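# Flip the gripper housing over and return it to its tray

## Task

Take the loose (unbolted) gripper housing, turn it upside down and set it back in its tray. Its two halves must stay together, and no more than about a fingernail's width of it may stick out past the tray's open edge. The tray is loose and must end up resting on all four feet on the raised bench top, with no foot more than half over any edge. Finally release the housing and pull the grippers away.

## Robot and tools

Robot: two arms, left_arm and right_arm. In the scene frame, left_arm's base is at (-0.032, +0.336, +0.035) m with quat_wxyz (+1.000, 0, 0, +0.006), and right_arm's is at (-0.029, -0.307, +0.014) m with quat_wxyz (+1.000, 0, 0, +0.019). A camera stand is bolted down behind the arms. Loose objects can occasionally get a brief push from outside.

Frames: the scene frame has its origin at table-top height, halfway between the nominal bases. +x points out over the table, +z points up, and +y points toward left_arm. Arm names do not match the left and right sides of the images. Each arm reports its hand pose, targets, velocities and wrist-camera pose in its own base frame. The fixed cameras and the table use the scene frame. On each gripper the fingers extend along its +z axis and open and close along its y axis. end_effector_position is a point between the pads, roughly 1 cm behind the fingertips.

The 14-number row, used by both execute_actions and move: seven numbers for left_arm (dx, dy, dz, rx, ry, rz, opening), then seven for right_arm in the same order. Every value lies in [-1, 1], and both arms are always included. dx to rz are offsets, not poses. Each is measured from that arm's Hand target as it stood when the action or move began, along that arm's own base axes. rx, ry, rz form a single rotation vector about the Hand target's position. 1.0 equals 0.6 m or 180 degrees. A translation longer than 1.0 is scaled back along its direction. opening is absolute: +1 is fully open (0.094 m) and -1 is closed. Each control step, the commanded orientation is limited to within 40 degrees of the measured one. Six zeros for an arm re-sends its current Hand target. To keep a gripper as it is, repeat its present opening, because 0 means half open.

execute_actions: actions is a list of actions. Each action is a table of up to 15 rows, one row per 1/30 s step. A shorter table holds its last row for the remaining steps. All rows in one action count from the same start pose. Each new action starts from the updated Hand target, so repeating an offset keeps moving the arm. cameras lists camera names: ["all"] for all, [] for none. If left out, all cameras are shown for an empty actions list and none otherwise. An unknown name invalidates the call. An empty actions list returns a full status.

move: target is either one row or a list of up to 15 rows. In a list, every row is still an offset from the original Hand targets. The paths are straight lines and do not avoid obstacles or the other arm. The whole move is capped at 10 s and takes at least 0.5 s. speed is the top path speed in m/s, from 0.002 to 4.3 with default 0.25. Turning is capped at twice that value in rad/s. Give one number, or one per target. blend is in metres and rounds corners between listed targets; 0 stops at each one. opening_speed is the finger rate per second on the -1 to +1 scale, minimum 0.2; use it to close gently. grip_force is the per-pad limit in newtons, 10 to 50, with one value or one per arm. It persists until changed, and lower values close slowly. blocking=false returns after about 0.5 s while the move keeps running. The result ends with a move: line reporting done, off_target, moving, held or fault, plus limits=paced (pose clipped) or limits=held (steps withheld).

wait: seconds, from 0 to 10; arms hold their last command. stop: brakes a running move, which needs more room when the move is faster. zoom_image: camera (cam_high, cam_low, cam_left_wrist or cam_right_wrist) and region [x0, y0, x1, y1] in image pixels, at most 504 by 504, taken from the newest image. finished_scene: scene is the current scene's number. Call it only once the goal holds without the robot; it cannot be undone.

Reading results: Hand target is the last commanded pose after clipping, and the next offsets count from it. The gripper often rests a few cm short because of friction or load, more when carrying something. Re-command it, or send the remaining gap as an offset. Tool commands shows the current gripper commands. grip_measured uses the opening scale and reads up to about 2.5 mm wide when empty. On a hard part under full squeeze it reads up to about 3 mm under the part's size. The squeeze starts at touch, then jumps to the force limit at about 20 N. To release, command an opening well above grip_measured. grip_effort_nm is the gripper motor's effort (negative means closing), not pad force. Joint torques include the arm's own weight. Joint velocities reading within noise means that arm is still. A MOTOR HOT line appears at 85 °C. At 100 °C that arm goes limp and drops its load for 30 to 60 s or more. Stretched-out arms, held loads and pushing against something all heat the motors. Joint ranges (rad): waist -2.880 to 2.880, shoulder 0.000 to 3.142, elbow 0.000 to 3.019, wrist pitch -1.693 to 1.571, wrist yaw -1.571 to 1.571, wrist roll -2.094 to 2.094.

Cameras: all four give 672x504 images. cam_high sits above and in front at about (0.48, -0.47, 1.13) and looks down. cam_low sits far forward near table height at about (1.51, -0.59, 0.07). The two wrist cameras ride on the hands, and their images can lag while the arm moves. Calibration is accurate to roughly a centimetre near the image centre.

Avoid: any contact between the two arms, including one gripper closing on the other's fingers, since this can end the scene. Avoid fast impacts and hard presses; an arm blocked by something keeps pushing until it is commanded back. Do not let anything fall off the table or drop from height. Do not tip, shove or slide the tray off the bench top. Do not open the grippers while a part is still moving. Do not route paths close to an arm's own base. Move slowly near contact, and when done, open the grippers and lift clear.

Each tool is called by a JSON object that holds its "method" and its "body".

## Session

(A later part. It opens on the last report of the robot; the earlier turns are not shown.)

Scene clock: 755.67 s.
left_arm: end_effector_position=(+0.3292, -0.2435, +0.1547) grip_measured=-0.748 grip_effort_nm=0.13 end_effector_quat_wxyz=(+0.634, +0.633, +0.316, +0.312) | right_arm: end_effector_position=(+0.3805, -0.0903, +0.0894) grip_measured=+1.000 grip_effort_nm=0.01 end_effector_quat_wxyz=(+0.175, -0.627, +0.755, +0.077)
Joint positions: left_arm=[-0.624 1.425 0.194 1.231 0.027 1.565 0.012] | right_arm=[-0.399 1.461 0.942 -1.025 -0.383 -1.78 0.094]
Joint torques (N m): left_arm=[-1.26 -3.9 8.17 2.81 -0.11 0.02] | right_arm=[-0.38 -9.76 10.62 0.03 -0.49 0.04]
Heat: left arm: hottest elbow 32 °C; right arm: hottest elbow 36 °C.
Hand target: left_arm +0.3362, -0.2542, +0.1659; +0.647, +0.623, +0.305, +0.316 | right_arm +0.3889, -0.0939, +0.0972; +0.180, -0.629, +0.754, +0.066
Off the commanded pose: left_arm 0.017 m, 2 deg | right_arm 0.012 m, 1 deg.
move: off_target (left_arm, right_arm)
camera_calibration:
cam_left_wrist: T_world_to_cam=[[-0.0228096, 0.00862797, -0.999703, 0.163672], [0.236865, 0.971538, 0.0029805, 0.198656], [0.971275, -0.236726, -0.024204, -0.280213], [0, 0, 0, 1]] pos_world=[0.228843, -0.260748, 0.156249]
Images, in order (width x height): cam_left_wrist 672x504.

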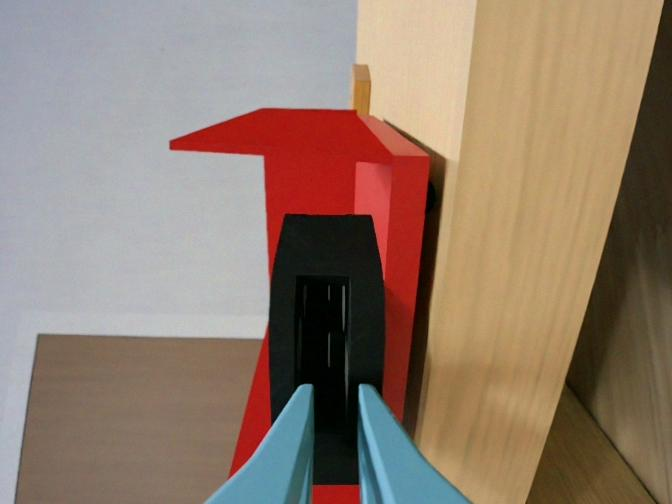

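{"method": "wait", "body": {"seconds": 0, "cameras": ["cam_high", "cam_left_wrist"]}}

{"method": "zoom_image", "body": {"camera": "cam_high", "region": [200, 140, 310, 240]}}

Scene clock: 767.77 s.
left_arm: end_effector_position=(+0.3292, -0.2435, +0.1548) grip_measured=-0.748 grip_effort_nm=0.13 end_effector_quat_wxyz=(+0.635, +0.633, +0.316, +0.312) | right_arm: end_effector_position=(+0.3805, -0.0903, +0.0894) grip_measured=+1.000 grip_effort_nm=0.01 end_effector_quat_wxyz=(+0.175, -0.627, +0.755, +0.077)
Joint positions: left_arm=[-0.624 1.425 0.194 1.231 0.027 1.565 0.012] | right_arm=[-0.399 1.461 0.942 -1.025 -0.383 -1.78 0.094]
Joint torques (N m): left_arm=[-1.2 -3.84 8.18 2.84 -0.11 0.03] | right_arm=[-0.44 -9.82 10.63 0.01 -0.49 0.04]
Heat: left arm: hottest elbow 33 °C; right arm: hottest elbow 36 °C.
Hand target: left_arm +0.3362, -0.2542, +0.1659; +0.647, +0.623, +0.305, +0.316 | right_arm +0.3889, -0.0939, +0.0972; +0.180, -0.629, +0.754, +0.066
Tool commands: left_gripper/opening=-0.745 right_gripper/opening=+1.0
Off the commanded pose: left_arm 0.017 m, 2 deg | right_arm 0.012 m, 1 deg.
camera_calibration:
cam_left_wrist: T_world_to_cam=[[-0.0225639, 0.00836352, -0.99971, 0.163647], [0.236862, 0.971539, 0.00278176, 0.198688], [0.971281, -0.23673, -0.0239028, -0.280261], [0, 0, 0, 1]] pos_world=[0.228843, -0.260748, 0.156348]
Images, in order (width x height): cam_high 672x504, cam_left_wrist 672x504.

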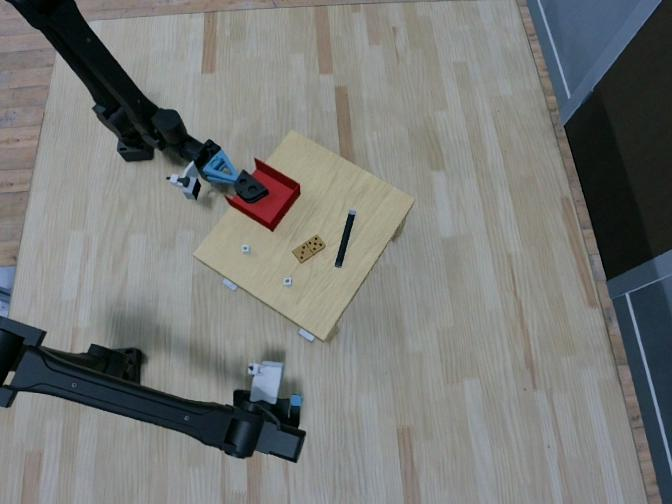

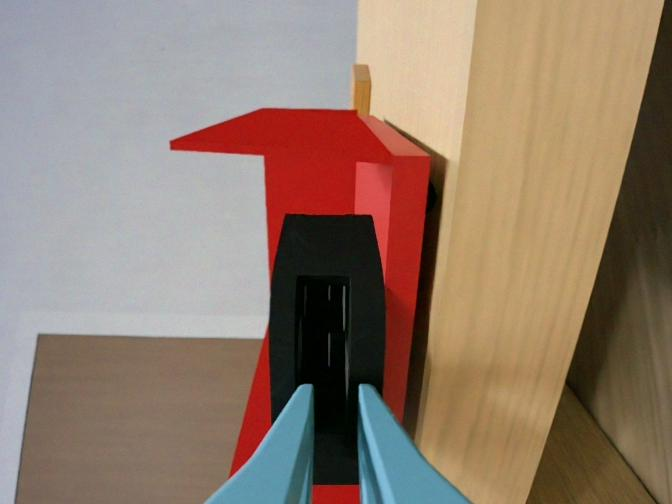

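Scaled by 4.582 from the camera's 672x504 image, which has a finer 960x720 frame.

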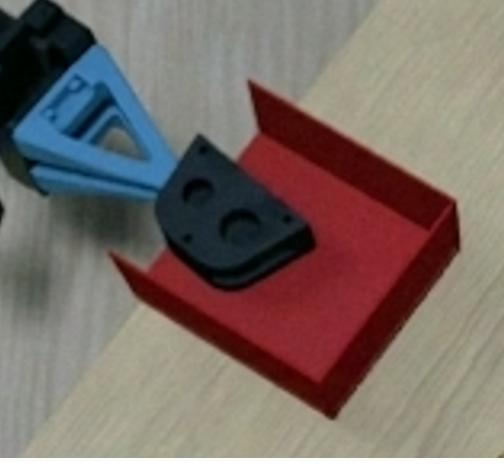

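{"method": "move", "body": {"target": [[-0.0593, 0.046, 0, 0, 0, 0, -0.745, 0, 0, 0, 0, 0, 0, 1], [-0.0593, 0.046, 0.13, -0.0341, 0.2761, 0.1893, -0.745, 0, 0, 0, 0, 0, 0, 1], [-0.0042, 0.0122, 0.19, -0.0681, 0.5523, 0.3785, -0.745, 0, 0, 0, 0, 0, 0, 1]], "speed": 0.2, "blend": [0.005, 0.03, 0], "cameras": ["cam_left_wrist", "cam_high"]}}

Scene clock: 792.10 s.
left_arm: end_effector_position=(+0.3205, -0.2417, +0.2660) grip_measured=-0.748 grip_effort_nm=0.12 end_effector_quat_wxyz=(-0.011, +0.334, +0.942, +0.005) | right_arm: end_effector_position=(+0.3805, -0.0903, +0.0894) grip_measured=+1.000 grip_effort_nm=0.01 end_effector_quat_wxyz=(+0.175, -0.627, +0.755, +0.077)
Joint positions: left_arm=[-0.646 1.403 1.399 -1.592 -0.003 0.036 0.012] | right_arm=[-0.399 1.461 0.942 -1.025 -0.383 -1.78 0.094]
Joint torques (N m): left_arm=[0.5 -8.35 15.35 -0.06 0.09 0] | right_arm=[-0.38 -9.82 10.63 -0.01 -0.49 0.04]
Motor temperatures (°C): left_arm=[20 25 35 23 21 19 20] | right_arm=[20 28 36 20 19 22 22]
Heat: left arm: hottest elbow 35 °C; right arm: hottest elbow 36 °C.
Hand target: left_arm +0.3337, -0.2469, +0.2799; +0.000, +0.326, +0.945, +0.000 | right_arm +0.3889, -0.0939, +0.0972; +0.180, -0.629, +0.754, +0.066
Off the commanded pose: left_arm 0.020 m, 2 deg | right_arm 0.012 m, 1 deg.
move: off_target (left_arm, right_arm)
camera_calibration:
cam_left_wrist: T_world_to_cam=[[-0.628886, -0.777211, 0.0211008, 0.00753792], [-0.69883, 0.576943, 0.422815, 0.291479], [-0.340791, 0.251157, -0.90597, 0.504428], [0, 0, 0, 1]] pos_world=[0.380339, -0.288999, 0.333596]
Images, in order (width x height): cam_high 672x504, cam_left_wrist 672x504.

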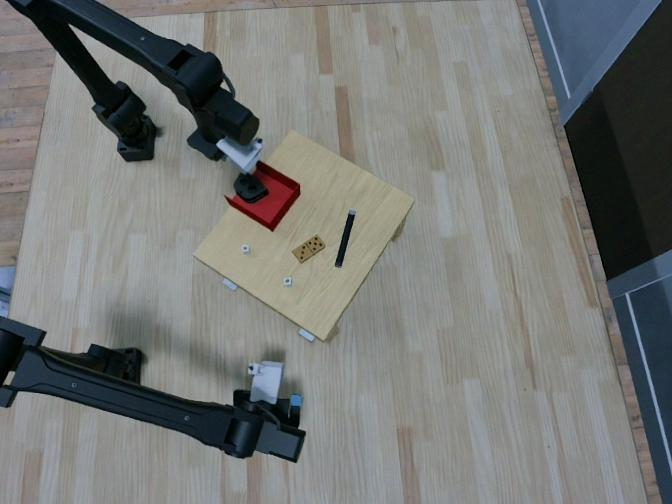

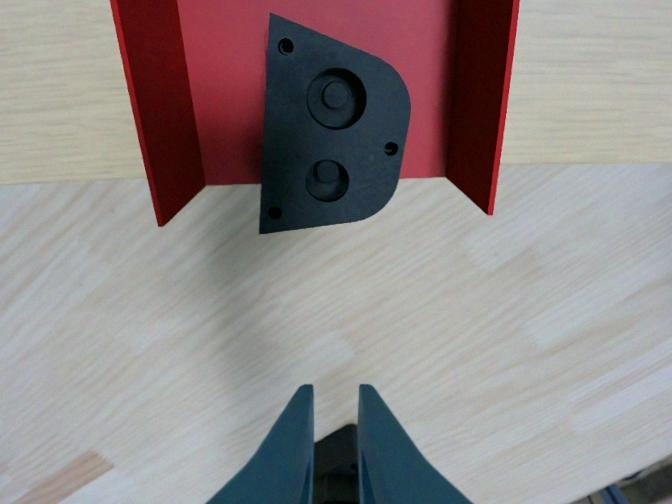

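{"method": "move", "body": {"target": [-0.0517, 0.0287, -0.175, -0.1026, -0.1313, 0, -0.95, 0, 0, 0, 0, 0, 0, 1], "speed": 0.15, "cameras": ["cam_left_wrist", "cam_high"]}}

Scene clock: 834.10 s.
left_arm: end_effector_position=(+0.3022, -0.2301, +0.1740) grip_measured=-0.947 grip_effort_nm=-0.16 end_effector_quat_wxyz=(+0.237, +0.320, +0.914, -0.080) | right_arm: end_effector_position=(+0.3805, -0.0903, +0.0894) grip_measured=+1.000 grip_effort_nm=0.01 end_effector_quat_wxyz=(+0.175, -0.627, +0.755, +0.077)
Joint positions: left_arm=[-0.646 1.048 0.779 -0.797 0.007 0.025 0.002] | right_arm=[-0.399 1.461 0.942 -1.025 -0.383 -1.78 0.094]
Joint torques (N m): left_arm=[-0.09 -5.77 10.29 2.09 0.08 0] | right_arm=[-0.38 -9.88 10.62 0.01 -0.49 0.04]
Motor temperatures (°C): left_arm=[20 26 45 22 21 19 20] | right_arm=[20 28 36 20 19 22 22]
Heat: left arm: hottest elbow 45 °C; right arm: hottest elbow 36 °C.
Hand target: left_arm +0.3027, -0.2297, +0.1750; +0.245, +0.314, +0.913, -0.084 | right_arm +0.3889, -0.0939, +0.0972; +0.180, -0.629, +0.754, +0.066
Off the commanded pose: left_arm 0.001 m, 1 deg | right_arm 0.012 m, 1 deg.
move: off_target (right_arm)
camera_calibration:
cam_left_wrist: T_world_to_cam=[[-0.630085, -0.776384, 0.0148765, 0.00860418], [-0.773986, 0.62636, -0.092839, 0.434801], [0.0627606, -0.0700106, -0.99557, 0.231635], [0, 0, 0, 1]] pos_world=[0.327414, -0.249445, 0.270848]
Images, in order (width x height): cam_high 672x504, cam_left_wrist 672x504.

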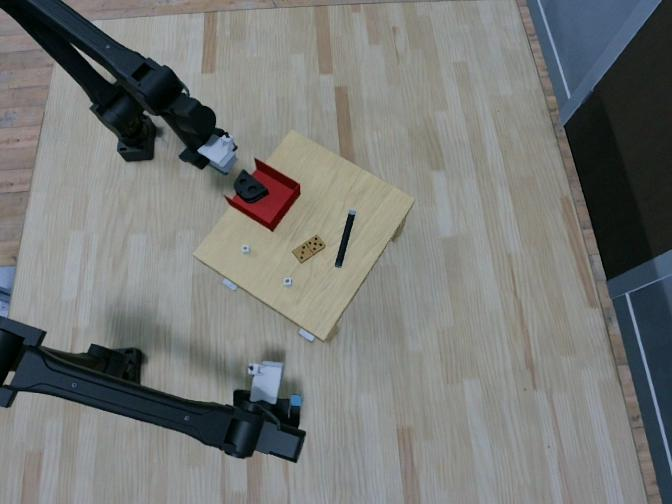

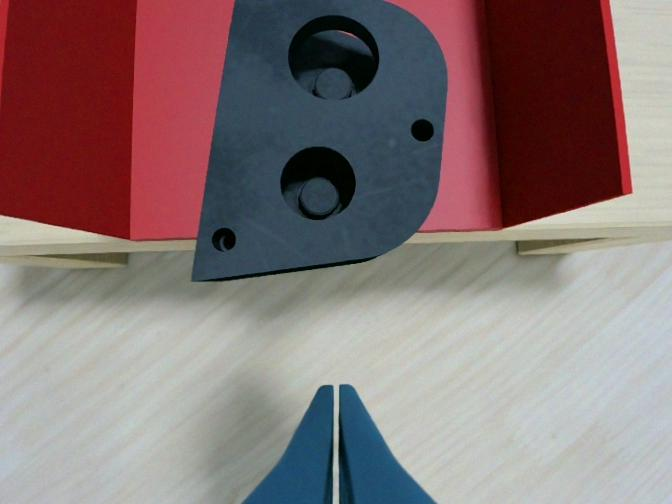

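{"method": "move", "body": {"target": [0.0198, -0.0153, -0.0267, 0, 0, 0, -0.95, 0, 0, 0, 0, 0, 0, 1], "speed": 0.08, "cameras": ["cam_left_wrist"]}}

Scene clock: 841.63 s.
left_arm: end_effector_position=(+0.3128, -0.2381, +0.1651) grip_measured=-0.947 grip_effort_nm=-0.16 end_effector_quat_wxyz=(+0.246, +0.319, +0.912, -0.083) | right_arm: end_effector_position=(+0.3805, -0.0903, +0.0894) grip_measured=+1.000 grip_effort_nm=0.01 end_effector_quat_wxyz=(+0.175, -0.627, +0.755, +0.077)
Joint positions: left_arm=[-0.646 1.086 0.773 -0.732 0.007 0.024 0.002] | right_arm=[-0.399 1.461 0.942 -1.025 -0.383 -1.78 0.094]
Joint torques (N m): left_arm=[-0.15 -4.42 10.4 2.03 0.07 -0.01] | right_arm=[-0.44 -9.76 10.62 0.02 -0.48 0.04]
Heat: left arm: hottest elbow 43 °C; right arm: hottest elbow 36 °C.
Hand target: left_arm +0.3146, -0.2388, +0.1589; +0.244, +0.314, +0.913, -0.084 | right_arm +0.3889, -0.0939, +0.0972; +0.180, -0.629, +0.754, +0.066
Off the commanded pose: left_arm 0.006 m, 1 deg | right_arm 0.012 m, 1 deg.
move: off_target (right_arm)
camera_calibration:
cam_left_wrist: T_world_to_cam=[[-0.629747, -0.776664, 0.0145258, 0.00916492], [-0.772777, 0.624475, -0.113345, 0.449697], [0.0789601, -0.0826039, -0.993449, 0.213097], [0, 0, 0, 1]] pos_world=[0.336461, -0.256104, 0.262539]
Images, in order (width x height): cam_left_wrist 672x504.

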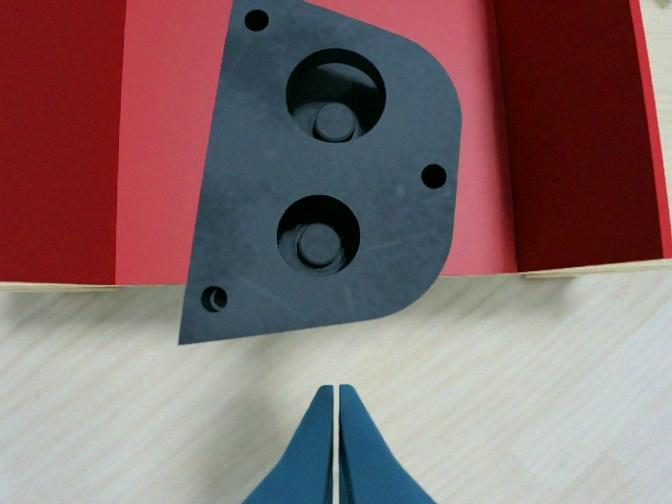

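{"method": "move", "body": {"target": [0.0158, -0.0123, -0.012, 0, 0, 0, -0.95, 0, 0, 0, 0, 0, 0, 1], "speed": 0.06, "cameras": ["cam_left_wrist"]}}

Scene clock: 847.70 s.
left_arm: end_effector_position=(+0.3194, -0.2431, +0.1531) grip_measured=-0.947 grip_effort_nm=-0.16 end_effector_quat_wxyz=(+0.242, +0.319, +0.913, -0.081) | right_arm: end_effector_position=(+0.3805, -0.0903, +0.0894) grip_measured=+1.000 grip_effort_nm=0.01 end_effector_quat_wxyz=(+0.175, -0.627, +0.755, +0.077)
Joint positions: left_arm=[-0.646 1.128 0.773 -0.7 0.007 0.024 0.002] | right_arm=[-0.399 1.461 0.942 -1.025 -0.383 -1.78 0.094]
Joint torques (N m): left_arm=[-0.21 -4.84 11.21 2.02 0.06 -0.01] | right_arm=[-0.44 -9.76 10.63 0.02 -0.49 0.03]
Heat: left arm: hottest elbow 42 °C; right arm: hottest elbow 36 °C.
Hand target: left_arm +0.3240, -0.2462, +0.1518; +0.245, +0.315, +0.913, -0.084 | right_arm +0.3889, -0.0939, +0.0972; +0.180, -0.629, +0.754, +0.066
Off the commanded pose: left_arm 0.006 m, 1 deg | right_arm 0.012 m, 1 deg.
move: off_target (right_arm)
camera_calibration:
cam_left_wrist: T_world_to_cam=[[-0.629424, -0.776916, 0.0150867, 0.00927559], [-0.773815, 0.624901, -0.103484, 0.455474], [0.070971, -0.0768098, -0.994517, 0.20437], [0, 0, 0, 1]] pos_world=[0.343787, -0.261723, 0.250244]
Images, in order (width x height): cam_left_wrist 672x504.

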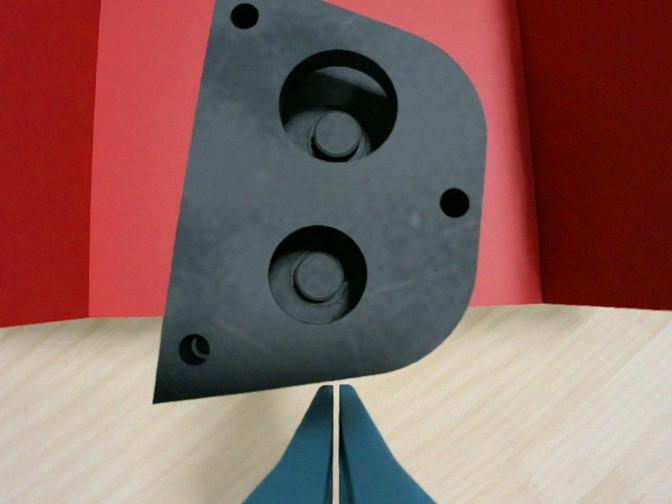

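{"method": "move", "body": {"target": [0, 0, 0.0167, 0, 0, 0, -0.95, 0, 0, 0, 0, 0, 0, 1], "speed": 0.06}}

Scene clock: 850.87 s.
left_arm: end_effector_position=(+0.3194, -0.2431, +0.1531) grip_measured=-0.947 grip_effort_nm=-0.17 end_effector_quat_wxyz=(+0.242, +0.319, +0.913, -0.081) | right_arm: end_effector_position=(+0.3805, -0.0903, +0.0894) grip_measured=+1.000 grip_effort_nm=0.01 end_effector_quat_wxyz=(+0.175, -0.627, +0.755, +0.077)
Joint positions: left_arm=[-0.646 1.128 0.773 -0.7 0.007 0.024 0.002] | right_arm=[-0.399 1.461 0.942 -1.025 -0.383 -1.78 0.094]
Joint torques (N m): left_arm=[-0.21 -5.6 12.92 0.83 0.06 -0.01] | right_arm=[-0.38 -9.76 10.61 -0.01 -0.49 0.04]
Heat: left arm: hottest elbow 42 °C; right arm: hottest elbow 36 °C.
Hand target: left_arm +0.3241, -0.2462, +0.1618; +0.245, +0.315, +0.913, -0.084 | right_arm +0.3889, -0.0939, +0.0972; +0.180, -0.629, +0.754, +0.066
Off the commanded pose: left_arm 0.010 m, 1 deg | right_arm 0.012 m, 1 deg.
move: off_target (right_arm)

Didn't break static friction; ask a bit more.

{"method": "move", "body": {"target": [0, 0, 0.01, 0, 0, 0, -0.95, 0, 0, 0, 0, 0, 0, 1], "speed": 0.06}}

Scene clock: 852.83 s.
left_arm: end_effector_position=(+0.3161, -0.2406, +0.1508) grip_measured=-0.947 grip_effort_nm=-0.16 end_effector_quat_wxyz=(+0.233, +0.320, +0.915, -0.079) | right_arm: end_effector_position=(+0.3805, -0.0903, +0.0894) grip_measured=+1.000 grip_effort_nm=0.01 end_effector_quat_wxyz=(+0.175, -0.627, +0.755, +0.077)
Joint positions: left_arm=[-0.646 1.128 0.773 -0.719 0.007 0.024 0.002] | right_arm=[-0.399 1.461 0.942 -1.025 -0.383 -1.78 0.094]
Joint torques (N m): left_arm=[-0.21 -6.12 13.91 0.8 0.06 -0.01] | right_arm=[-0.44 -9.7 10.63 0.01 -0.49 0.05]
Heat: left arm: hottest elbow 42 °C; right arm: hottest elbow 36 °C.
Hand target: left_arm +0.3240, -0.2462, +0.1678; +0.245, +0.315, +0.913, -0.084 | right_arm +0.3889, -0.0939, +0.0972; +0.180, -0.629, +0.754, +0.066
Off the commanded pose: left_arm 0.020 m, 2 deg | right_arm 0.012 m, 1 deg.
move: off_target (left_arm, right_arm)

{"method": "move", "body": {"target": [0, 0, 0.012, 0, 0, 0, -0.95, 0, 0, 0, 0, 0, 0, 1], "speed": 0.06, "cameras": ["cam_left_wrist"]}}

Scene clock: 855.23 s.
left_arm: end_effector_position=(+0.3123, -0.2377, +0.1487) grip_measured=-0.947 grip_effort_nm=-0.16 end_effector_quat_wxyz=(+0.223, +0.320, +0.917, -0.075) | right_arm: end_effector_position=(+0.3805, -0.0903, +0.0894) grip_measured=+1.000 grip_effort_nm=0.01 end_effector_quat_wxyz=(+0.175, -0.627, +0.755, +0.077)
Joint positions: left_arm=[-0.646 1.127 0.773 -0.74 0.007 0.024 0.002] | right_arm=[-0.399 1.461 0.942 -1.025 -0.383 -1.78 0.094]
Joint torques (N m): left_arm=[-0.21 -6.42 15.09 0.83 0.06 0] | right_arm=[-0.44 -9.82 10.62 0.02 -0.49 0.04]
Heat: left arm: hottest elbow 42 °C; right arm: hottest elbow 36 °C.
Hand target: left_arm +0.3241, -0.2462, +0.1749; +0.245, +0.315, +0.913, -0.084 | right_arm +0.3889, -0.0939, +0.0972; +0.180, -0.629, +0.754, +0.066
Off the commanded pose: left_arm 0.030 m, 3 deg | right_arm 0.012 m, 1 deg.
move: off_target (left_arm, right_arm)
camera_calibration:
cam_left_wrist: T_world_to_cam=[[-0.628919, -0.777296, 0.016478, 0.00866141], [-0.776472, 0.626896, -0.0639644, 0.441596], [0.0393893, -0.0530231, -0.997816, 0.216928], [0, 0, 0, 1]] pos_world=[0.33979, -0.2586, 0.244558]
Images, in order (width x height): cam_left_wrist 672x504.

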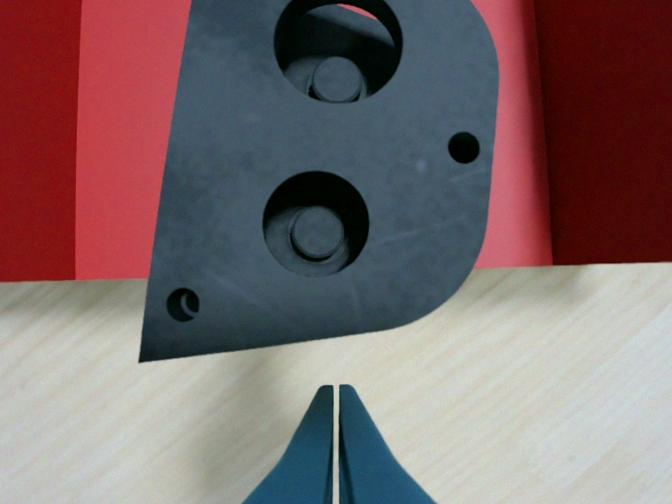

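{"method": "move", "body": {"target": [0, 0, 0.012, 0, 0, 0, -0.95, 0, 0, 0, 0, 0, 0, 1], "speed": 0.06}}

Scene clock: 857.43 s.
left_arm: end_effector_position=(+0.3107, -0.2365, +0.1532) grip_measured=-0.947 grip_effort_nm=-0.16 end_effector_quat_wxyz=(+0.221, +0.321, +0.918, -0.075) | right_arm: end_effector_position=(+0.3805, -0.0903, +0.0894) grip_measured=+1.000 grip_effort_nm=0.01 end_effector_quat_wxyz=(+0.175, -0.627, +0.755, +0.077)
Joint positions: left_arm=[-0.646 1.119 0.781 -0.762 0.007 0.024 0.002] | right_arm=[-0.399 1.461 0.942 -1.025 -0.383 -1.78 0.094]
Joint torques (N m): left_arm=[-0.21 -6.42 15.69 0.84 0.06 0] | right_arm=[-0.44 -9.82 10.61 -0.01 -0.49 0.05]
Heat: left arm: hottest elbow 43 °C; right arm: hottest elbow 36 °C.
Hand target: left_arm +0.3241, -0.2462, +0.1821; +0.244, +0.315, +0.913, -0.084 | right_arm +0.3889, -0.0939, +0.0972; +0.180, -0.629, +0.754, +0.066
Off the commanded pose: left_arm 0.033 m, 3 deg | right_arm 0.012 m, 1 deg.
move: off_target (left_arm, right_arm)

{"method": "move", "body": {"target": [0, 0, 0.014, 0, 0, 0, -0.95, 0, 0, 0, 0, 0, 0, 1], "speed": 0.06}}

Scene clock: 860.80 s.
left_arm: end_effector_position=(+0.3111, -0.2368, +0.1616) grip_measured=-0.947 grip_effort_nm=-0.16 end_effector_quat_wxyz=(+0.221, +0.321, +0.918, -0.075) | right_arm: end_effector_position=(+0.3805, -0.0903, +0.0894) grip_measured=+1.000 grip_effort_nm=0.01 end_effector_quat_wxyz=(+0.175, -0.627, +0.755, +0.077)
Joint positions: left_arm=[-0.646 1.112 0.799 -0.787 0.007 0.024 0.002] | right_arm=[-0.399 1.461 0.942 -1.025 -0.383 -1.78 0.094]
Joint torques (N m): left_arm=[-0.15 -6.42 15.79 0.79 0.07 0] | right_arm=[-0.38 -9.76 10.59 0.01 -0.49 0.04]
Heat: left arm: hottest elbow 43 °C; right arm: hottest elbow 36 °C.
Hand target: left_arm +0.3241, -0.2462, +0.1906; +0.245, +0.315, +0.913, -0.084 | right_arm +0.3889, -0.0939, +0.0972; +0.180, -0.629, +0.754, +0.066
Off the commanded pose: left_arm 0.033 m, 3 deg | right_arm 0.012 m, 1 deg.
move: off_target (left_arm, right_arm)

{"method": "move", "body": {"target": [0.0171, -0.0133, -0.008, 0, 0, 0, -0.95, 0, 0, 0, 0, 0, 0, 1], "speed": 0.06, "cameras": ["cam_left_wrist"]}}

Scene clock: 865.40 s.
left_arm: end_effector_position=(+0.3163, -0.2407, +0.1635) grip_measured=-0.947 grip_effort_nm=-0.17 end_effector_quat_wxyz=(+0.221, +0.320, +0.918, -0.075) | right_arm: end_effector_position=(+0.3805, -0.0903, +0.0894) grip_measured=+1.000 grip_effort_nm=0.01 end_effector_quat_wxyz=(+0.175, -0.627, +0.755, +0.077)
Joint positions: left_arm=[-0.646 1.129 0.817 -0.787 0.007 0.023 0.002] | right_arm=[-0.399 1.461 0.942 -1.025 -0.383 -1.78 0.094]
Joint torques (N m): left_arm=[-0.26 -4.89 15.79 1.72 0.06 -0.01] | right_arm=[-0.44 -9.82 10.61 0.01 -0.49 0.05]
Heat: left arm: hottest elbow 44 °C; right arm: hottest elbow 36 °C.
Hand target: left_arm +0.3344, -0.2542, +0.1858; +0.245, +0.315, +0.913, -0.084 | right_arm +0.3889, -0.0939, +0.0972; +0.180, -0.629, +0.754, +0.066
Off the commanded pose: left_arm 0.032 m, 3 deg | right_arm 0.012 m, 1 deg.
move: off_target (left_arm, right_arm)
camera_calibration:
cam_left_wrist: T_world_to_cam=[[-0.628615, -0.777535, 0.0168009, 0.00838605], [-0.776897, 0.626814, -0.0594555, 0.446852], [0.0356978, -0.0504272, -0.99809, 0.233278], [0, 0, 0, 1]] pos_world=[0.344102, -0.261809, 0.259259]
Images, in order (width x height): cam_left_wrist 672x504.

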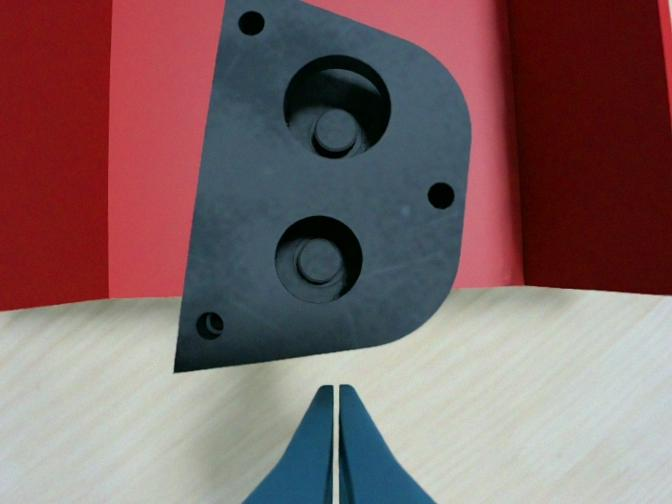

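{"method": "move", "body": {"target": [0.0198, -0.0153, -0.011, 0, 0, 0, -0.95, 0, 0, 0, 0, 0, 0, 1], "speed": 0.06, "cameras": ["cam_left_wrist"]}}

Scene clock: 868.73 s.
left_arm: end_effector_position=(+0.3258, -0.2479, +0.1564) grip_measured=-0.947 grip_effort_nm=-0.16 end_effector_quat_wxyz=(+0.218, +0.320, +0.919, -0.074) | right_arm: end_effector_position=(+0.3805, -0.0903, +0.0894) grip_measured=+1.000 grip_effort_nm=0.01 end_effector_quat_wxyz=(+0.175, -0.627, +0.755, +0.077)
Joint positions: left_arm=[-0.646 1.175 0.833 -0.765 0.007 0.023 0.002] | right_arm=[-0.399 1.461 0.942 -1.025 -0.383 -1.78 0.094]
Joint torques (N m): left_arm=[-0.26 -5.36 15.76 2.02 0.05 0] | right_arm=[-0.44 -9.7 10.61 0.01 -0.48 0.04]
Heat: left arm: hottest elbow 45 °C; right arm: hottest elbow 36 °C.
Hand target: left_arm +0.3462, -0.2634, +0.1792; +0.245, +0.315, +0.913, -0.084 | right_arm +0.3889, -0.0939, +0.0972; +0.180, -0.629, +0.754, +0.066
Off the commanded pose: left_arm 0.034 m, 3 deg | right_arm 0.012 m, 1 deg.
move: off_target (left_arm, right_arm)
camera_calibration:
cam_left_wrist: T_world_to_cam=[[-0.628223, -0.777844, 0.017183, 0.00856867], [-0.777462, 0.626763, -0.0521626, 0.457323], [0.0298047, -0.0461289, -0.998491, 0.228598], [0, 0, 0, 1]] pos_world=[0.354121, -0.269423, 0.251961]
Images, in order (width x height): cam_left_wrist 672x504.

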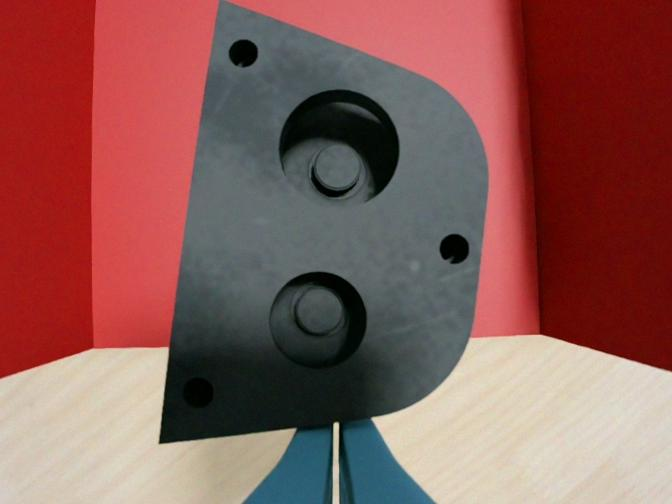

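{"method": "move", "body": {"target": [0.0092, -0.0072, 0.006, 0, 0, 0, -0.95, 0, 0, 0, 0, 0, 0, 1], "speed": 0.05, "cameras": ["cam_left_wrist"]}}

Scene clock: 874.47 s.
left_arm: end_effector_position=(+0.3328, -0.2532, +0.1613) grip_measured=-0.947 grip_effort_nm=-0.16 end_effector_quat_wxyz=(+0.221, +0.320, +0.918, -0.075) | right_arm: end_effector_position=(+0.3805, -0.0903, +0.0894) grip_measured=+1.000 grip_effort_nm=0.01 end_effector_quat_wxyz=(+0.175, -0.627, +0.755, +0.077)
Joint positions: left_arm=[-0.646 1.191 0.857 -0.765 0.007 0.023 0.002] | right_arm=[-0.399 1.461 0.942 -1.025 -0.383 -1.78 0.094]
Joint torques (N m): left_arm=[-0.32 -5.48 15.79 1.76 0.04 -0.01] | right_arm=[-0.44 -9.76 10.62 0.01 -0.49 0.04]
Heat: left arm: hottest elbow 46 °C; right arm: hottest elbow 36 °C.
Hand target: left_arm +0.3517, -0.2676, +0.1827; +0.244, +0.315, +0.913, -0.084 | right_arm +0.3889, -0.0939, +0.0972; +0.180, -0.629, +0.754, +0.066
Off the commanded pose: left_arm 0.032 m, 3 deg | right_arm 0.012 m, 1 deg.
move: off_target (left_arm, right_arm)
camera_calibration:
cam_left_wrist: T_world_to_cam=[[-0.62802, -0.778009, 0.0170898, 0.00865805], [-0.777373, 0.626193, -0.0597805, 0.467458], [0.0358083, -0.0508285, -0.998065, 0.229706], [0, 0, 0, 1]] pos_world=[0.360602, -0.274308, 0.257059]
Images, in order (width x height): cam_left_wrist 672x504.

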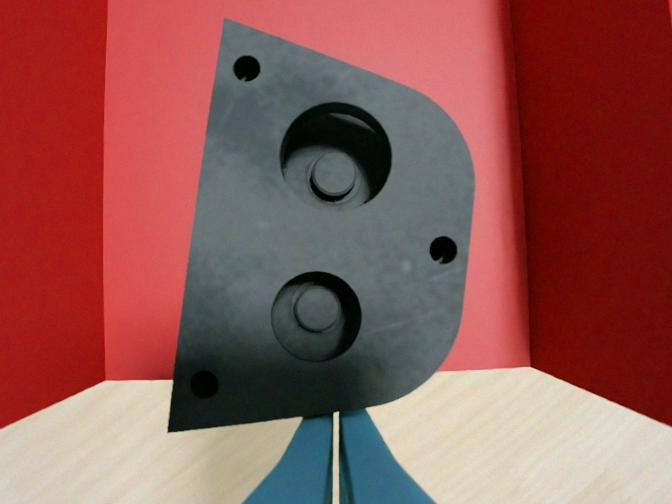

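{"method": "move", "body": {"target": [0.0119, -0.0092, 0.0, 0, 0, 0, -0.95, 0, 0, 0, 0, 0, 0, 1], "speed": 0.05, "cameras": ["cam_left_wrist"]}}

Scene clock: 880.00 s.
left_arm: end_effector_position=(+0.3390, -0.2579, +0.1610) grip_measured=-0.947 grip_effort_nm=-0.16 end_effector_quat_wxyz=(+0.219, +0.320, +0.919, -0.074) | right_arm: end_effector_position=(+0.3805, -0.0903, +0.0894) grip_measured=+1.000 grip_effort_nm=0.01 end_effector_quat_wxyz=(+0.175, -0.627, +0.755, +0.077)
Joint positions: left_arm=[-0.646 1.216 0.878 -0.765 0.007 0.022 0.002] | right_arm=[-0.399 1.461 0.942 -1.025 -0.383 -1.78 0.094]
Joint torques (N m): left_arm=[-0.32 -5.89 15.82 1.92 0.03 -0.01] | right_arm=[-0.44 -9.64 10.62 0.02 -0.49 0.04]
Heat: left arm: hottest elbow 46 °C; right arm: hottest elbow 36 °C.
Hand target: left_arm +0.3589, -0.2732, +0.1827; +0.244, +0.315, +0.913, -0.084 | right_arm +0.3889, -0.0939, +0.0972; +0.180, -0.629, +0.754, +0.066
Off the commanded pose: left_arm 0.033 m, 3 deg | right_arm 0.012 m, 1 deg.
move: off_target (left_arm, right_arm)
camera_calibration:
cam_left_wrist: T_world_to_cam=[[-0.627712, -0.778251, 0.0174061, 0.00873853], [-0.777783, 0.626098, -0.0552698, 0.474609], [0.0321158, -0.0482317, -0.99832, 0.230868], [0, 0, 0, 1]] pos_world=[0.367214, -0.279216, 0.25656]
Images, in order (width x height): cam_left_wrist 672x504.

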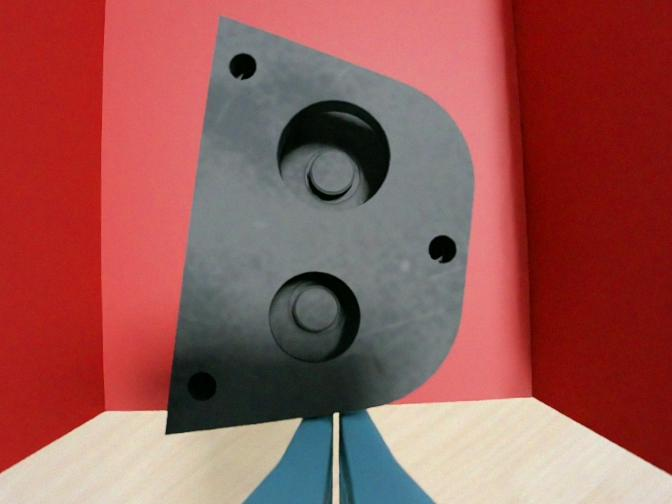

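{"method": "move", "body": {"target": [0.0092, -0.0072, 0.0, 0, 0, 0, -0.95, 0, 0, 0, 0, 0, 0, 1], "speed": 0.05, "cameras": ["cam_left_wrist", "cam_high"]}}

Scene clock: 883.53 s.
left_arm: end_effector_position=(+0.3440, -0.2616, +0.1609) grip_measured=-0.947 grip_effort_nm=-0.16 end_effector_quat_wxyz=(+0.218, +0.320, +0.919, -0.074) | right_arm: end_effector_position=(+0.3805, -0.0903, +0.0894) grip_measured=+1.000 grip_effort_nm=0.01 end_effector_quat_wxyz=(+0.175, -0.627, +0.755, +0.077)
Joint positions: left_arm=[-0.646 1.235 0.894 -0.765 0.007 0.022 0.002] | right_arm=[-0.399 1.461 0.942 -1.025 -0.383 -1.78 0.094]
Joint torques (N m): left_arm=[-0.38 -6.18 15.8 2.03 0.03 0] | right_arm=[-0.44 -9.76 10.62 -0.01 -0.48 0.04]
Heat: left arm: hottest elbow 47 °C; right arm: hottest elbow 36 °C.
Hand target: left_arm +0.3644, -0.2775, +0.1827; +0.244, +0.314, +0.913, -0.084 | right_arm +0.3889, -0.0939, +0.0972; +0.180, -0.629, +0.754, +0.066
Off the commanded pose: left_arm 0.034 m, 3 deg | right_arm 0.012 m, 1 deg.
move: off_target (left_arm, right_arm)
camera_calibration:
cam_left_wrist: T_world_to_cam=[[-0.627414, -0.778485, 0.0176975, 0.00873322], [-0.778115, 0.625922, -0.0525336, 0.48033], [0.0298194, -0.046731, -0.998462, 0.231738], [0, 0, 0, 1]] pos_world=[0.372321, -0.283021, 0.256461]
Images, in order (width x height): cam_high 672x504, cam_left_wrist 672x504.

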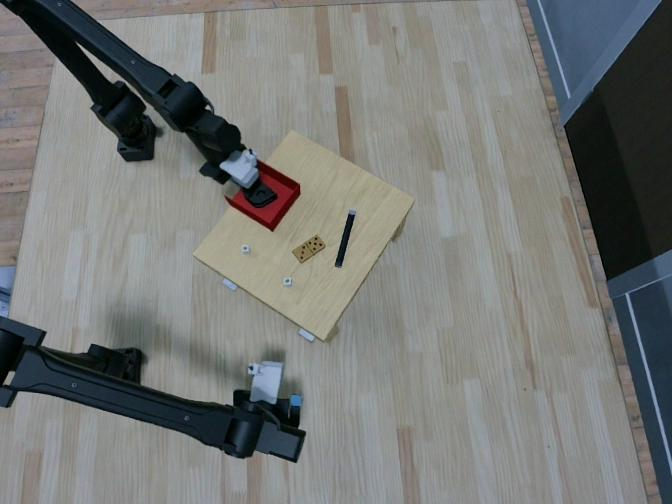

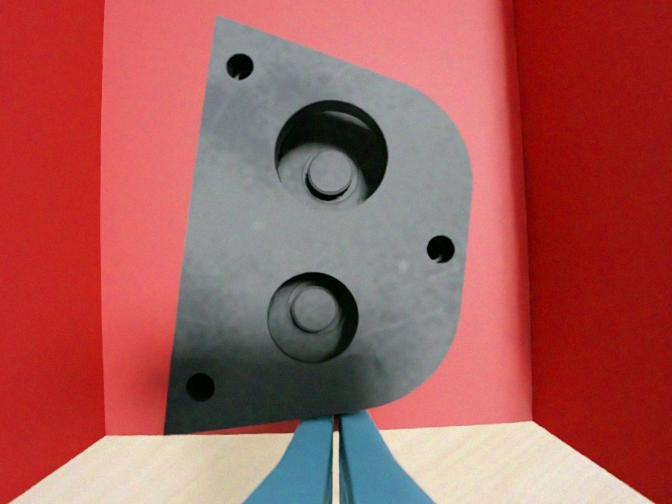

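{"method": "move", "body": {"target": [[-0.0922, 0.0715, 0.0, 0, 0, 0, -0.95, 0, 0, 0, 0, 0, 0, 1], [-0.11, 0.0855, 0.06, -0.08, -0.105, 0, -0.95, 0, 0, 0, 0, 0, 0, 1]], "speed": 0.12, "blend": [0.005, 0], "cameras": ["cam_left_wrist", "cam_high"]}}

Scene clock: 891.23 s.
left_arm: end_effector_position=(+0.2975, -0.2274, +0.2175) grip_measured=-0.947 grip_effort_nm=-0.17 end_effector_quat_wxyz=(+0.421, +0.296, +0.846, -0.141) | right_arm: end_effector_position=(+0.3805, -0.0903, +0.0894) grip_measured=+1.000 grip_effort_nm=0.01 end_effector_quat_wxyz=(+0.175, -0.627, +0.755, +0.077)
Joint positions: left_arm=[-0.646 0.79 0.581 -0.442 0.011 0.022 0.002] | right_arm=[-0.399 1.461 0.942 -1.025 -0.383 -1.78 0.094]
Joint torques (N m): left_arm=[0.09 -2.9 11 2.67 0.09 0.02] | right_arm=[-0.44 -9.76 10.62 0.02 -0.49 0.04]
Heat: left arm: hottest elbow 46 °C; right arm: hottest elbow 36 °C.
Hand target: left_arm +0.2984, -0.2262, +0.2188; +0.428, +0.291, +0.843, -0.145 | right_arm +0.3889, -0.0939, +0.0972; +0.180, -0.629, +0.754, +0.066
Off the commanded pose: left_arm 0.002 m, 1 deg | right_arm 0.012 m, 1 deg.
move: off_target (right_arm)
camera_calibration:
cam_left_wrist: T_world_to_cam=[[-0.633573, -0.773671, 0.00435436, 0.0109755], [-0.677631, 0.552191, -0.485696, 0.473391], [0.373365, -0.310675, -0.874117, 0.101865], [0, 0, 0, 1]] pos_world=[0.289706, -0.221264, 0.318919]
Images, in order (width x height): cam_high 672x504, cam_left_wrist 672x504.

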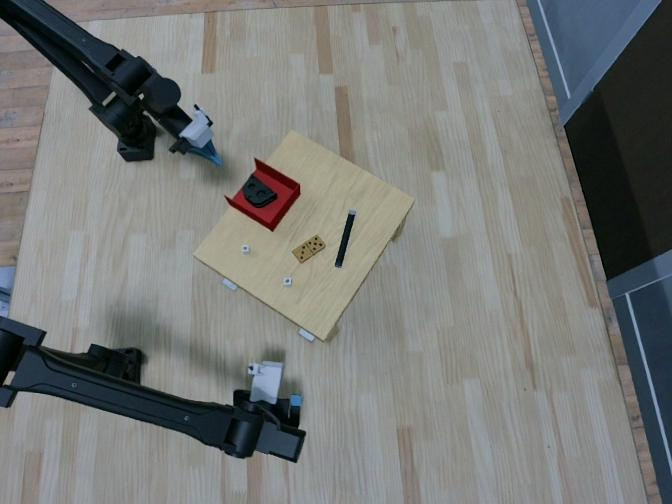

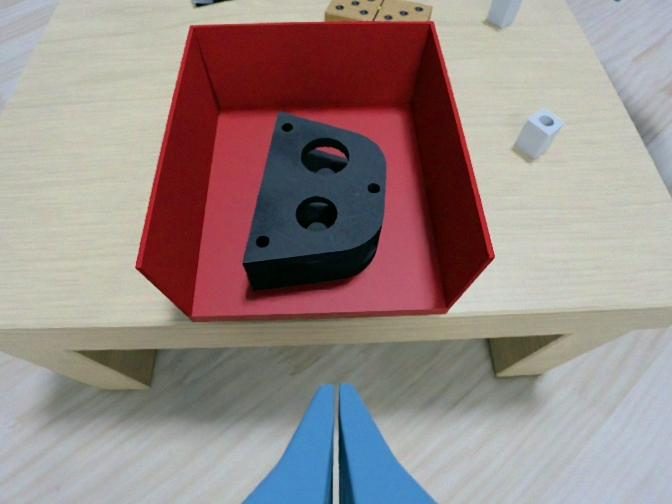

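{"method": "zoom_image", "body": {"camera": "cam_left_wrist", "region": [170, 90, 470, 350]}}

{"method": "zoom_image", "body": {"camera": "cam_left_wrist", "region": [230, 220, 400, 330]}}

Scaled by 1.680 from the camera's 672x504 image, which has a finer 960x720 frame.

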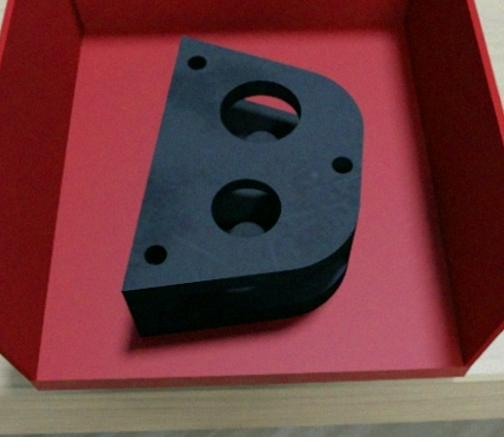

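Scaled by 2.965 from the camera's 672x504 image, which has a finer 960x720 frame.

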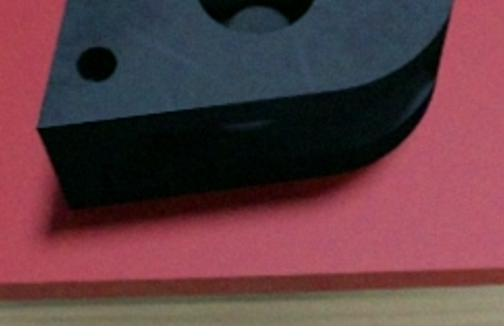

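{"method": "move", "body": {"target": [-0.08, 0.12, 0.12, 0, 0, 0, -0.5, 0, 0, 0, 0, 0, 0, 1], "speed": 0.25, "cameras": ["cam_left_wrist", "cam_high", "cam_low"]}}

Scene clock: 898.20 s.
left_arm: end_effector_position=(+0.2454, -0.1554, +0.2567) grip_measured=-0.503 grip_effort_nm=0.13 end_effector_quat_wxyz=(+0.403, +0.293, +0.855, -0.144) | right_arm: end_effector_position=(+0.3805, -0.0903, +0.0894) grip_measured=+1.000 grip_effort_nm=0.01 end_effector_quat_wxyz=(+0.175, -0.627, +0.755, +0.077)
Joint positions: left_arm=[-0.468 0.496 0.611 -0.811 0.159 0.119 0.023] | right_arm=[-0.399 1.461 0.942 -1.025 -0.383 -1.78 0.094]
Joint torques (N m): left_arm=[0.62 0.26 17.21 1.25 0.15 0.15] | right_arm=[-0.44 -9.82 10.61 0.01 -0.49 0.04]
Heat: left arm: hottest elbow 46 °C; right arm: hottest elbow 36 °C.
Hand target: left_arm +0.2504, -0.1542, +0.2907; +0.428, +0.291, +0.843, -0.145 | right_arm +0.3889, -0.0939, +0.0972; +0.180, -0.629, +0.754, +0.066
Off the commanded pose: left_arm 0.034 m, 3 deg | right_arm 0.012 m, 1 deg.
move: off_target (left_arm, right_arm)
camera_calibration:
cam_left_wrist: T_world_to_cam=[[-0.631149, -0.775252, 0.0251847, 0.0274287], [-0.697345, 0.552908, -0.456073, 0.414693], [0.339646, -0.305412, -0.889586, 0.191025], [0, 0, 0, 1]] pos_world=[0.241614, -0.149681, 0.358373]
Images, in order (width x height): cam_high 672x504, cam_low 672x504, cam_left_wrist 672x504.

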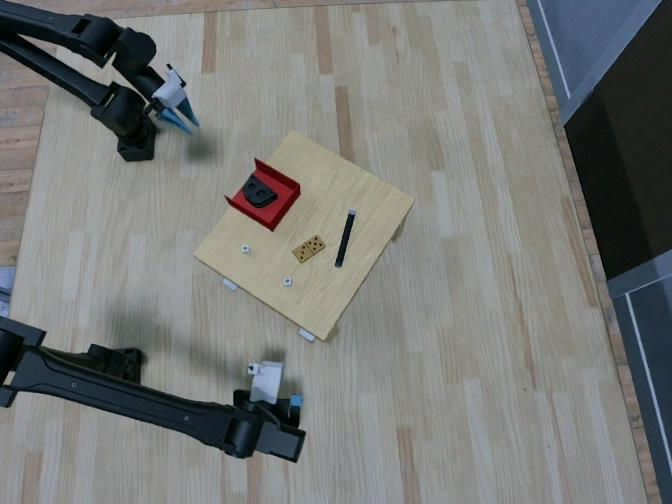

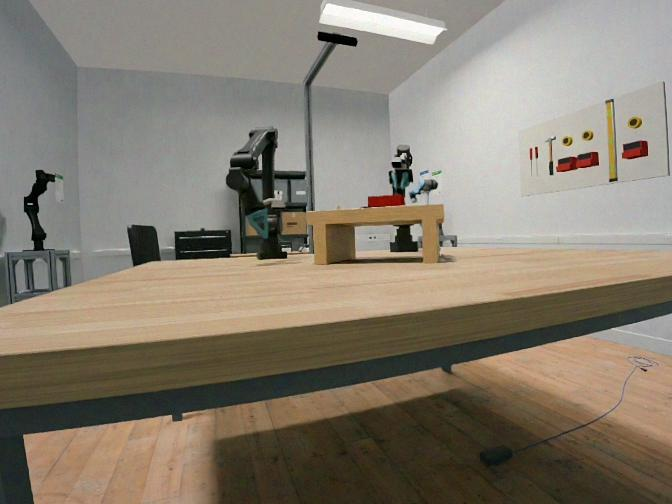

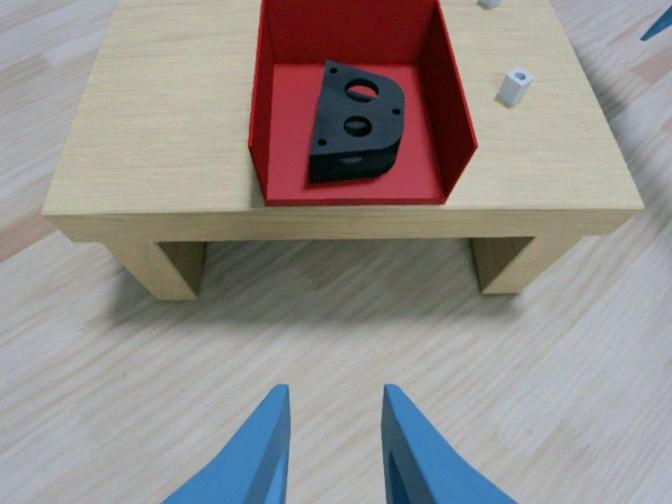

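{"method": "finished_scene", "body": {"scene": 1}}

The scene is finished: the task was done.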